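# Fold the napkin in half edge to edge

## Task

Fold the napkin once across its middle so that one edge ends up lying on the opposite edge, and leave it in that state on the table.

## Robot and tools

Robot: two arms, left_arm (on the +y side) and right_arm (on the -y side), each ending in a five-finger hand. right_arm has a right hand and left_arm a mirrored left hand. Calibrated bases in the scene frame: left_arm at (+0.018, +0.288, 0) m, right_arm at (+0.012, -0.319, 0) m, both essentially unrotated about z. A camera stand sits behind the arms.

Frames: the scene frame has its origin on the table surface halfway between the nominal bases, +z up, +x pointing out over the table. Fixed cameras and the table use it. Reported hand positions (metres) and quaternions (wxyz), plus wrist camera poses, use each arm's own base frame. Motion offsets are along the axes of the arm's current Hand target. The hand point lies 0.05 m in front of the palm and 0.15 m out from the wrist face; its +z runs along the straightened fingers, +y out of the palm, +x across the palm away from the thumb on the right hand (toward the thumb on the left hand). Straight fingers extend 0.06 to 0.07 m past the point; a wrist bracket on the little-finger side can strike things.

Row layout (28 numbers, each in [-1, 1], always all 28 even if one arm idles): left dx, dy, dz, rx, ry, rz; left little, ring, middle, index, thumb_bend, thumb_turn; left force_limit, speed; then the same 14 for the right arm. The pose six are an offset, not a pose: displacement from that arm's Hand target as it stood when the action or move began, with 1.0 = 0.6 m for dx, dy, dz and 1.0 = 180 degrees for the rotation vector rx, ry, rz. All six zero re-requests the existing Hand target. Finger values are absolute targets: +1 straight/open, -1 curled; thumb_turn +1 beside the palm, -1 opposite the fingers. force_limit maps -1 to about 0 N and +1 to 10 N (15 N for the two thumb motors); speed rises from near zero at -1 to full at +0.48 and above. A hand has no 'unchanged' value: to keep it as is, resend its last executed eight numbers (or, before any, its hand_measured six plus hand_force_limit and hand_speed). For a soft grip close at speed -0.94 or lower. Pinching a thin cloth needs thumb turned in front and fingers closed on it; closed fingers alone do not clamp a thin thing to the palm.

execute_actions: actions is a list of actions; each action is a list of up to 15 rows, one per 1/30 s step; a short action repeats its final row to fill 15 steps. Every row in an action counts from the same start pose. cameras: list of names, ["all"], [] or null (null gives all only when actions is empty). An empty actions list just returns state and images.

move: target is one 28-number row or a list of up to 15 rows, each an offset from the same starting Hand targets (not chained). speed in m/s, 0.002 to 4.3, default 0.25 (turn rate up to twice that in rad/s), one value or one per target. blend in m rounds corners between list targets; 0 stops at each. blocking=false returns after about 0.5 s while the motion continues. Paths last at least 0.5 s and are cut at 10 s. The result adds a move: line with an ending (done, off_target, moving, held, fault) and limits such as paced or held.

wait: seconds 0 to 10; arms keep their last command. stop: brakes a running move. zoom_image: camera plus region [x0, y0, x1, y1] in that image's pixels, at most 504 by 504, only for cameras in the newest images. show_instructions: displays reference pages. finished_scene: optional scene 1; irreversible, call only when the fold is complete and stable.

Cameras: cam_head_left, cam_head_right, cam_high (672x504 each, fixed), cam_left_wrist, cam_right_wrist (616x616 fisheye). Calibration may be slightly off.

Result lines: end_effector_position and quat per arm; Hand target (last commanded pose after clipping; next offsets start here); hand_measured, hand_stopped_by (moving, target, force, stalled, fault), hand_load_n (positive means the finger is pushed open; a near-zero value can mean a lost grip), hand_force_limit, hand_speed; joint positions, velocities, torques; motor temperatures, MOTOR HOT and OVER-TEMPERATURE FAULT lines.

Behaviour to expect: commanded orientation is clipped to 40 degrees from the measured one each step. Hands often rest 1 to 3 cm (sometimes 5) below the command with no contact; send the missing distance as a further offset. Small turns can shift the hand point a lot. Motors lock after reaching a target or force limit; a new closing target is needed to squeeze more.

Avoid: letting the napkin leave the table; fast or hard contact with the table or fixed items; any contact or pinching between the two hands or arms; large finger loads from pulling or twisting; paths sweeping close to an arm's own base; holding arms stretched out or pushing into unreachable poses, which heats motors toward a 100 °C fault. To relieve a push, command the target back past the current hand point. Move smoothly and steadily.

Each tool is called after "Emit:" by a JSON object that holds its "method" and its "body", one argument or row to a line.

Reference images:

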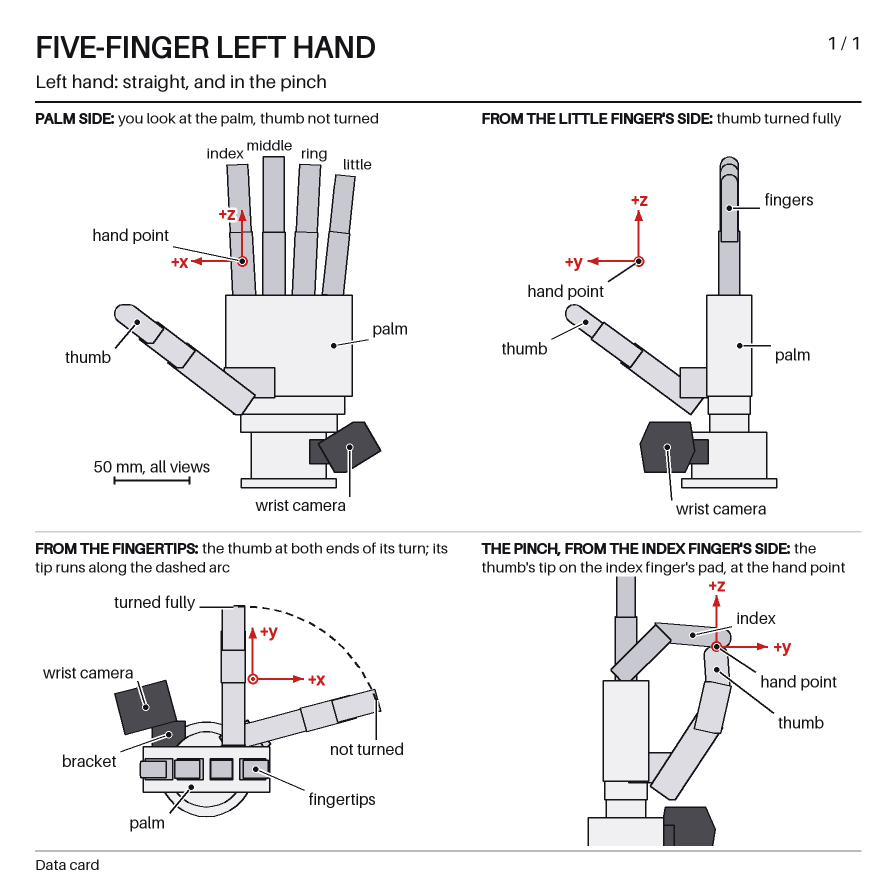

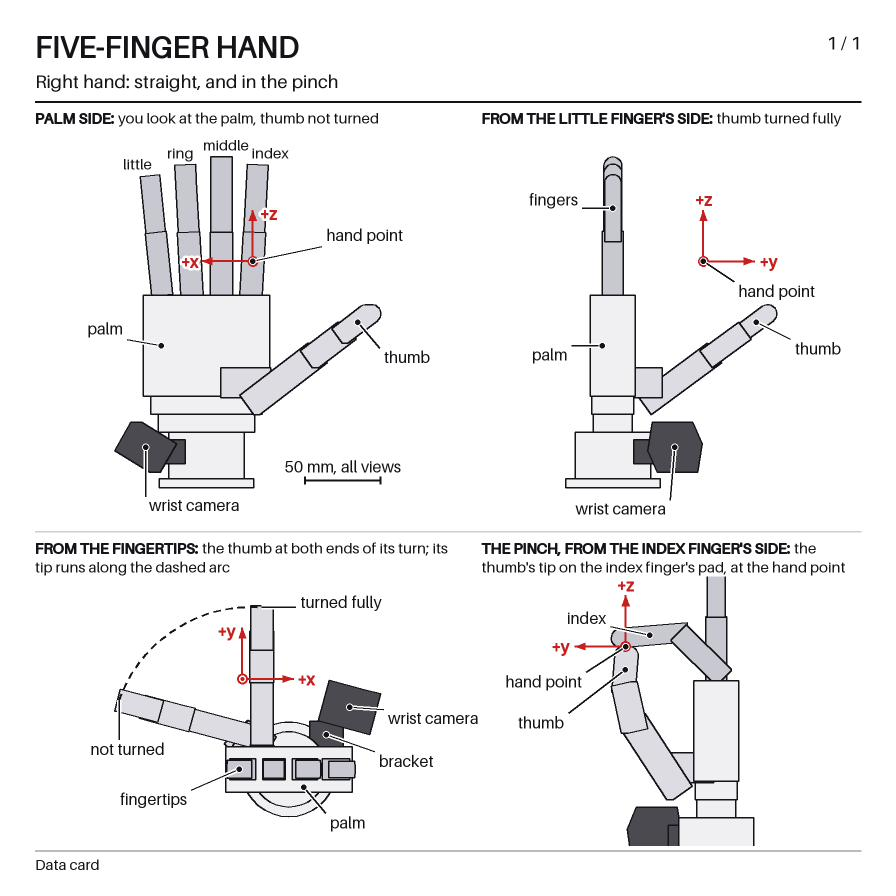

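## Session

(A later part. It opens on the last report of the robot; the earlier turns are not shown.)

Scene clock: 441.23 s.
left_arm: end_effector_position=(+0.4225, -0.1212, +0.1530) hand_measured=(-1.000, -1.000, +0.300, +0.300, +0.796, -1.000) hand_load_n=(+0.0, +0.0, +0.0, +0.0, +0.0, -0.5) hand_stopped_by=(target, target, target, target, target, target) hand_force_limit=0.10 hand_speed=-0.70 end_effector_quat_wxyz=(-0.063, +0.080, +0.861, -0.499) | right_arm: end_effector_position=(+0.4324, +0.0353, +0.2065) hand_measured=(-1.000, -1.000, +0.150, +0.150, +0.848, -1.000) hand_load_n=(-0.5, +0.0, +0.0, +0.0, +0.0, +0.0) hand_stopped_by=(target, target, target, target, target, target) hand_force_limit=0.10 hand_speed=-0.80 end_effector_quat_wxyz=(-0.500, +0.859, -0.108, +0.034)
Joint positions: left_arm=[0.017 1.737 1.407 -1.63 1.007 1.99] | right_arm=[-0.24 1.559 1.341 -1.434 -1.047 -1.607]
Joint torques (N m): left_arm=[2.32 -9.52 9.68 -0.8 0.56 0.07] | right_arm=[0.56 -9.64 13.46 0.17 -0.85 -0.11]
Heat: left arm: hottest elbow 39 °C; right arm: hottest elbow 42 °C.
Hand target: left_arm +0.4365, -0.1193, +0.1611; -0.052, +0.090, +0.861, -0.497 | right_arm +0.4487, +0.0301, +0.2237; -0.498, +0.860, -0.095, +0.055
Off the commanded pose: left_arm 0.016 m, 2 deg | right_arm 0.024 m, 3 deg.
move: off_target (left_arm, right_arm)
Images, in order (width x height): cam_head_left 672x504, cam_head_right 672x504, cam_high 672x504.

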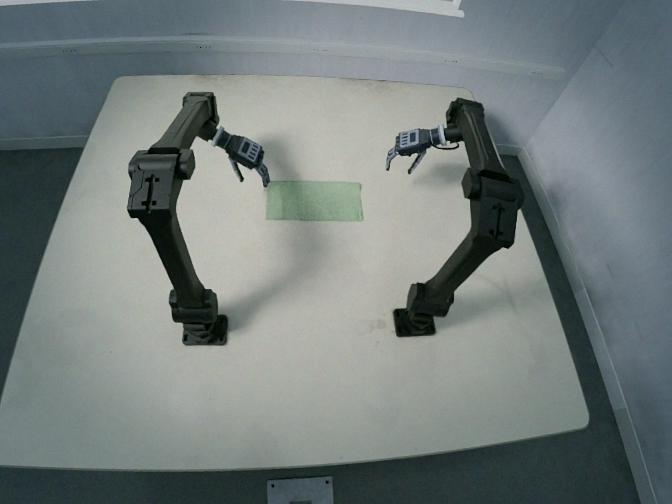

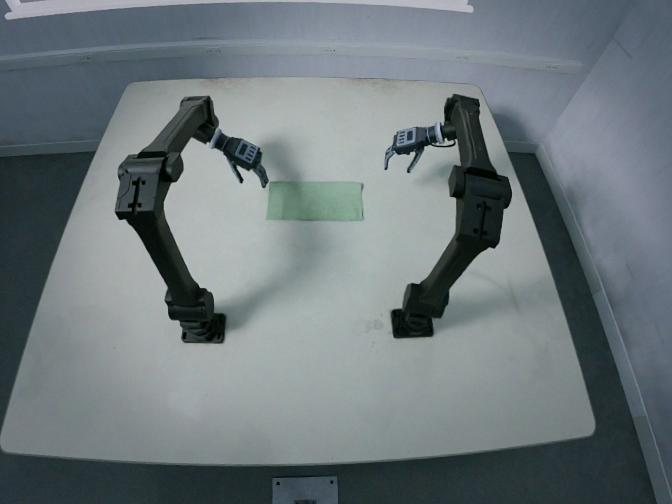

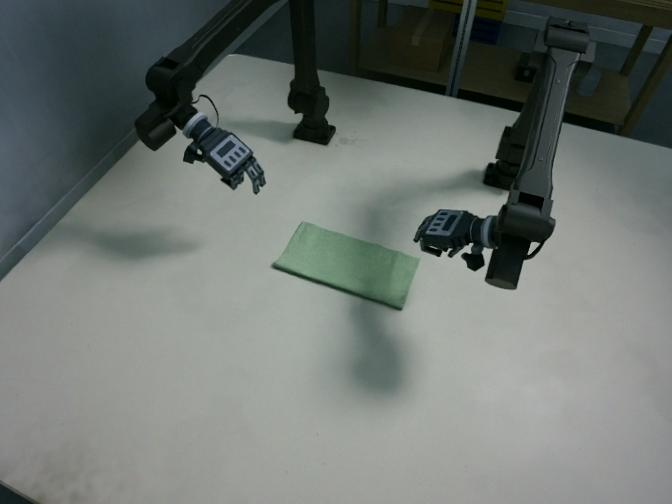

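Emit:
{"method": "zoom_image", "body": {
  "camera": "cam_head_right",
  "region": [258, 175, 314, 231]
}}

Emit:
{"method": "zoom_image", "body": {
  "camera": "cam_head_right",
  "region": [314, 175, 370, 231]
}}

Emit:
{"method": "zoom_image", "body": {
  "camera": "cam_high",
  "region": [365, 235, 425, 315]
}}

Emit:
{"method": "zoom_image", "body": {
  "camera": "cam_high",
  "region": [265, 215, 335, 285]
}}

Scaled by 9.000 from the camera's 672x504 image, which has a finer 960x720 frame.

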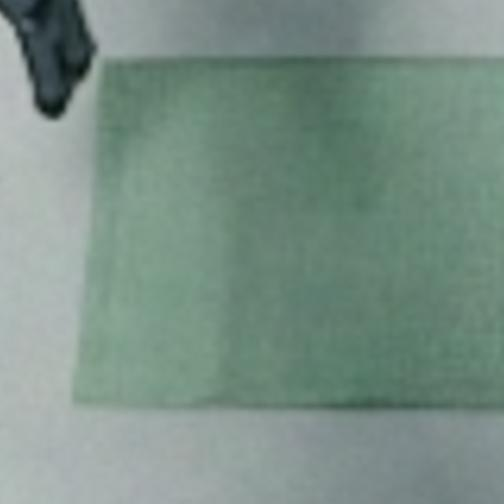

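Scaled by 9.000 from the camera's 672x504 image, which has a finer 960x720 frame.

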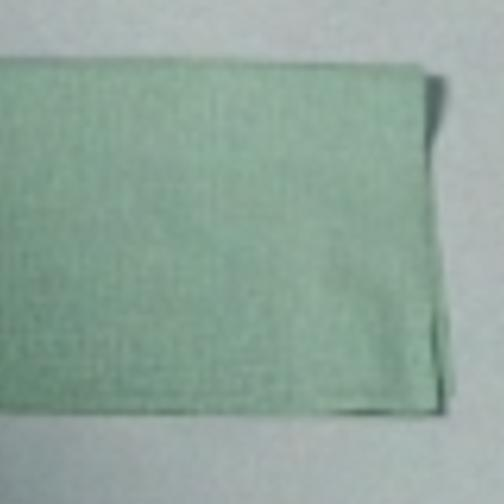

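Scaled by 6.300 from the camera's 672x504 image, which has a finer 960x720 frame.

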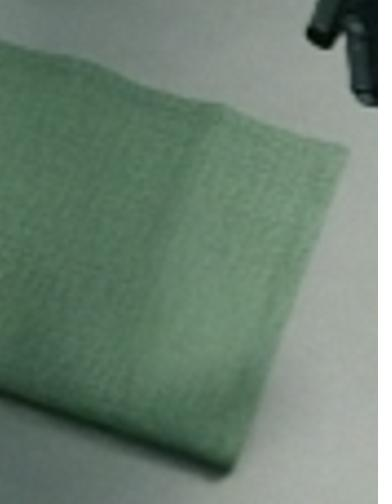

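Scaled by 7.200 from the camera's 672x504 image, which has a finer 960x720 frame.

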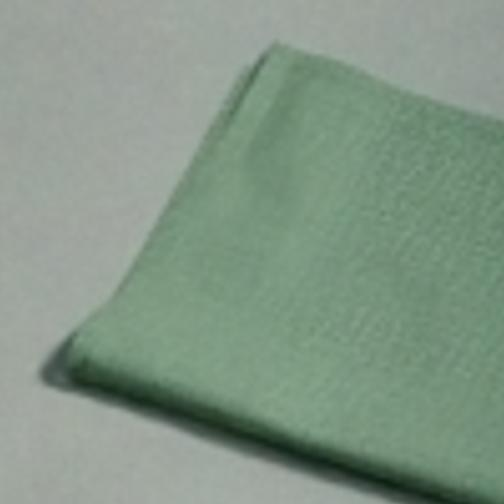

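Emit:
{"method": "wait", "body": {
  "seconds": 0.1,
  "cameras": ["cam_left_wrist","cam_right_wrist"]
}}

Scene clock: 442.20 s.
left_arm: end_effector_position=(+0.4225, -0.1212, +0.1530) hand_measured=(-1.000, -1.000, +0.300, +0.300, +0.796, -1.000) hand_load_n=(+0.0, +0.0, +0.0, +0.0, +0.5, +0.0) hand_stopped_by=(target, target, target, target, target, target) hand_force_limit=0.10 hand_speed=-0.70 end_effector_quat_wxyz=(-0.063, +0.080, +0.861, -0.499) | right_arm: end_effector_position=(+0.4324, +0.0353, +0.2065) hand_measured=(-1.000, -1.000, +0.150, +0.150, +0.848, -1.000) hand_load_n=(+0.0, +0.0, +0.0, +0.0, +0.0, +0.0) hand_stopped_by=(target, target, target, target, target, target) hand_force_limit=0.10 hand_speed=-0.80 end_effector_quat_wxyz=(-0.500, +0.859, -0.108, +0.034)
Joint positions: left_arm=[0.017 1.737 1.407 -1.63 1.007 1.99] | right_arm=[-0.24 1.559 1.341 -1.434 -1.047 -1.607]
Joint torques (N m): left_arm=[2.14 -9.64 9.76 -0.77 0.54 0.08] | right_arm=[-0.09 -10.23 13.53 0.1 -0.84 -0.1]
Heat: left arm: hottest elbow 39 °C; right arm: hottest elbow 42 °C.
Hand target: left_arm +0.4365, -0.1193, +0.1611; -0.052, +0.090, +0.861, -0.497 | right_arm +0.4487, +0.0301, +0.2237; -0.498, +0.860, -0.095, +0.055
Off the commanded pose: left_arm 0.016 m, 2 deg | right_arm 0.024 m, 3 deg.
wait: 0.10 s; at rest from the start
camera_calibration:
cam_left_wrist: T_world_to_cam=[[-0.284672, -0.456184, 0.843124, -0.0647369], [-0.78677, 0.613666, 0.0663882, 0.412946], [-0.547682, -0.644446, -0.533605, 0.352575], [0, 0, 0, 1]] pos_world=[0.499563, -0.0557275, 0.215302]
cam_right_wrist: T_world_to_cam=[[0.171937, -0.51663, -0.838768, 0.113808], [-0.895076, -0.437539, 0.0860174, 0.375002], [-0.411433, 0.735971, -0.537652, 0.378463], [0, 0, 0, 1]] pos_world=[0.4718, -0.0556632, 0.266684]
Images, in order (width x height): cam_left_wrist 616x616, cam_right_wrist 616x616.

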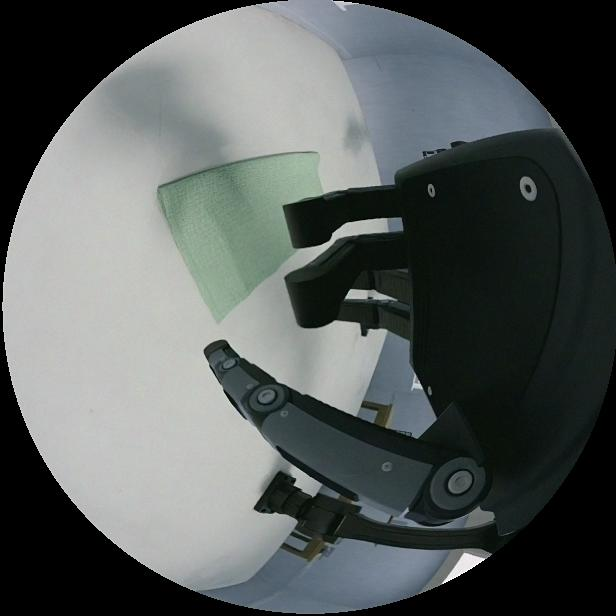

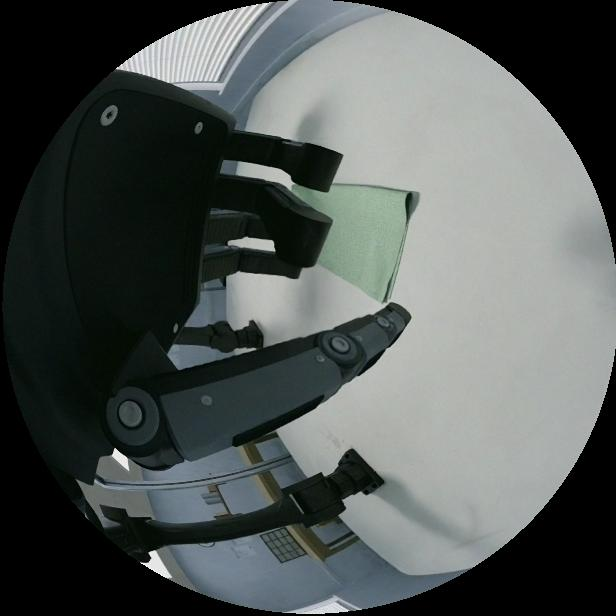

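Emit:
{"method": "zoom_image", "body": {
  "camera": "cam_right_wrist",
  "region": [300, 160, 440, 320]
}}

Emit:
{"method": "zoom_image", "body": {
  "camera": "cam_left_wrist",
  "region": [140, 130, 340, 330]
}}

Scaled by 3.150 from the camera's 616x616 image, which has a finer 880x880 frame.

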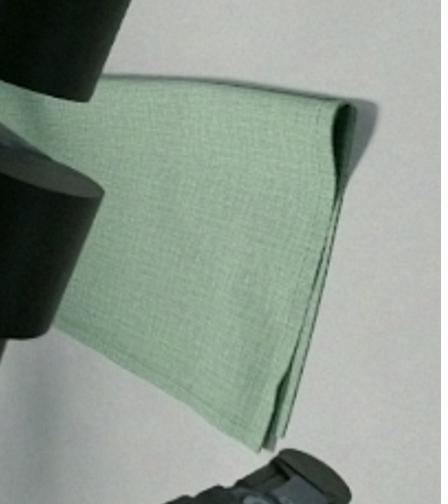

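Scaled by 2.520 from the camera's 616x616 image, which has a finer 880x880 frame.

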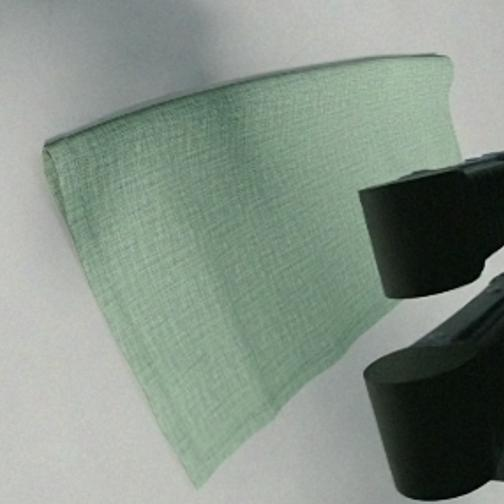

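Emit:
{"method": "finished_scene", "body": {
  "scene": 1
}}

The scene is finished: the task was done.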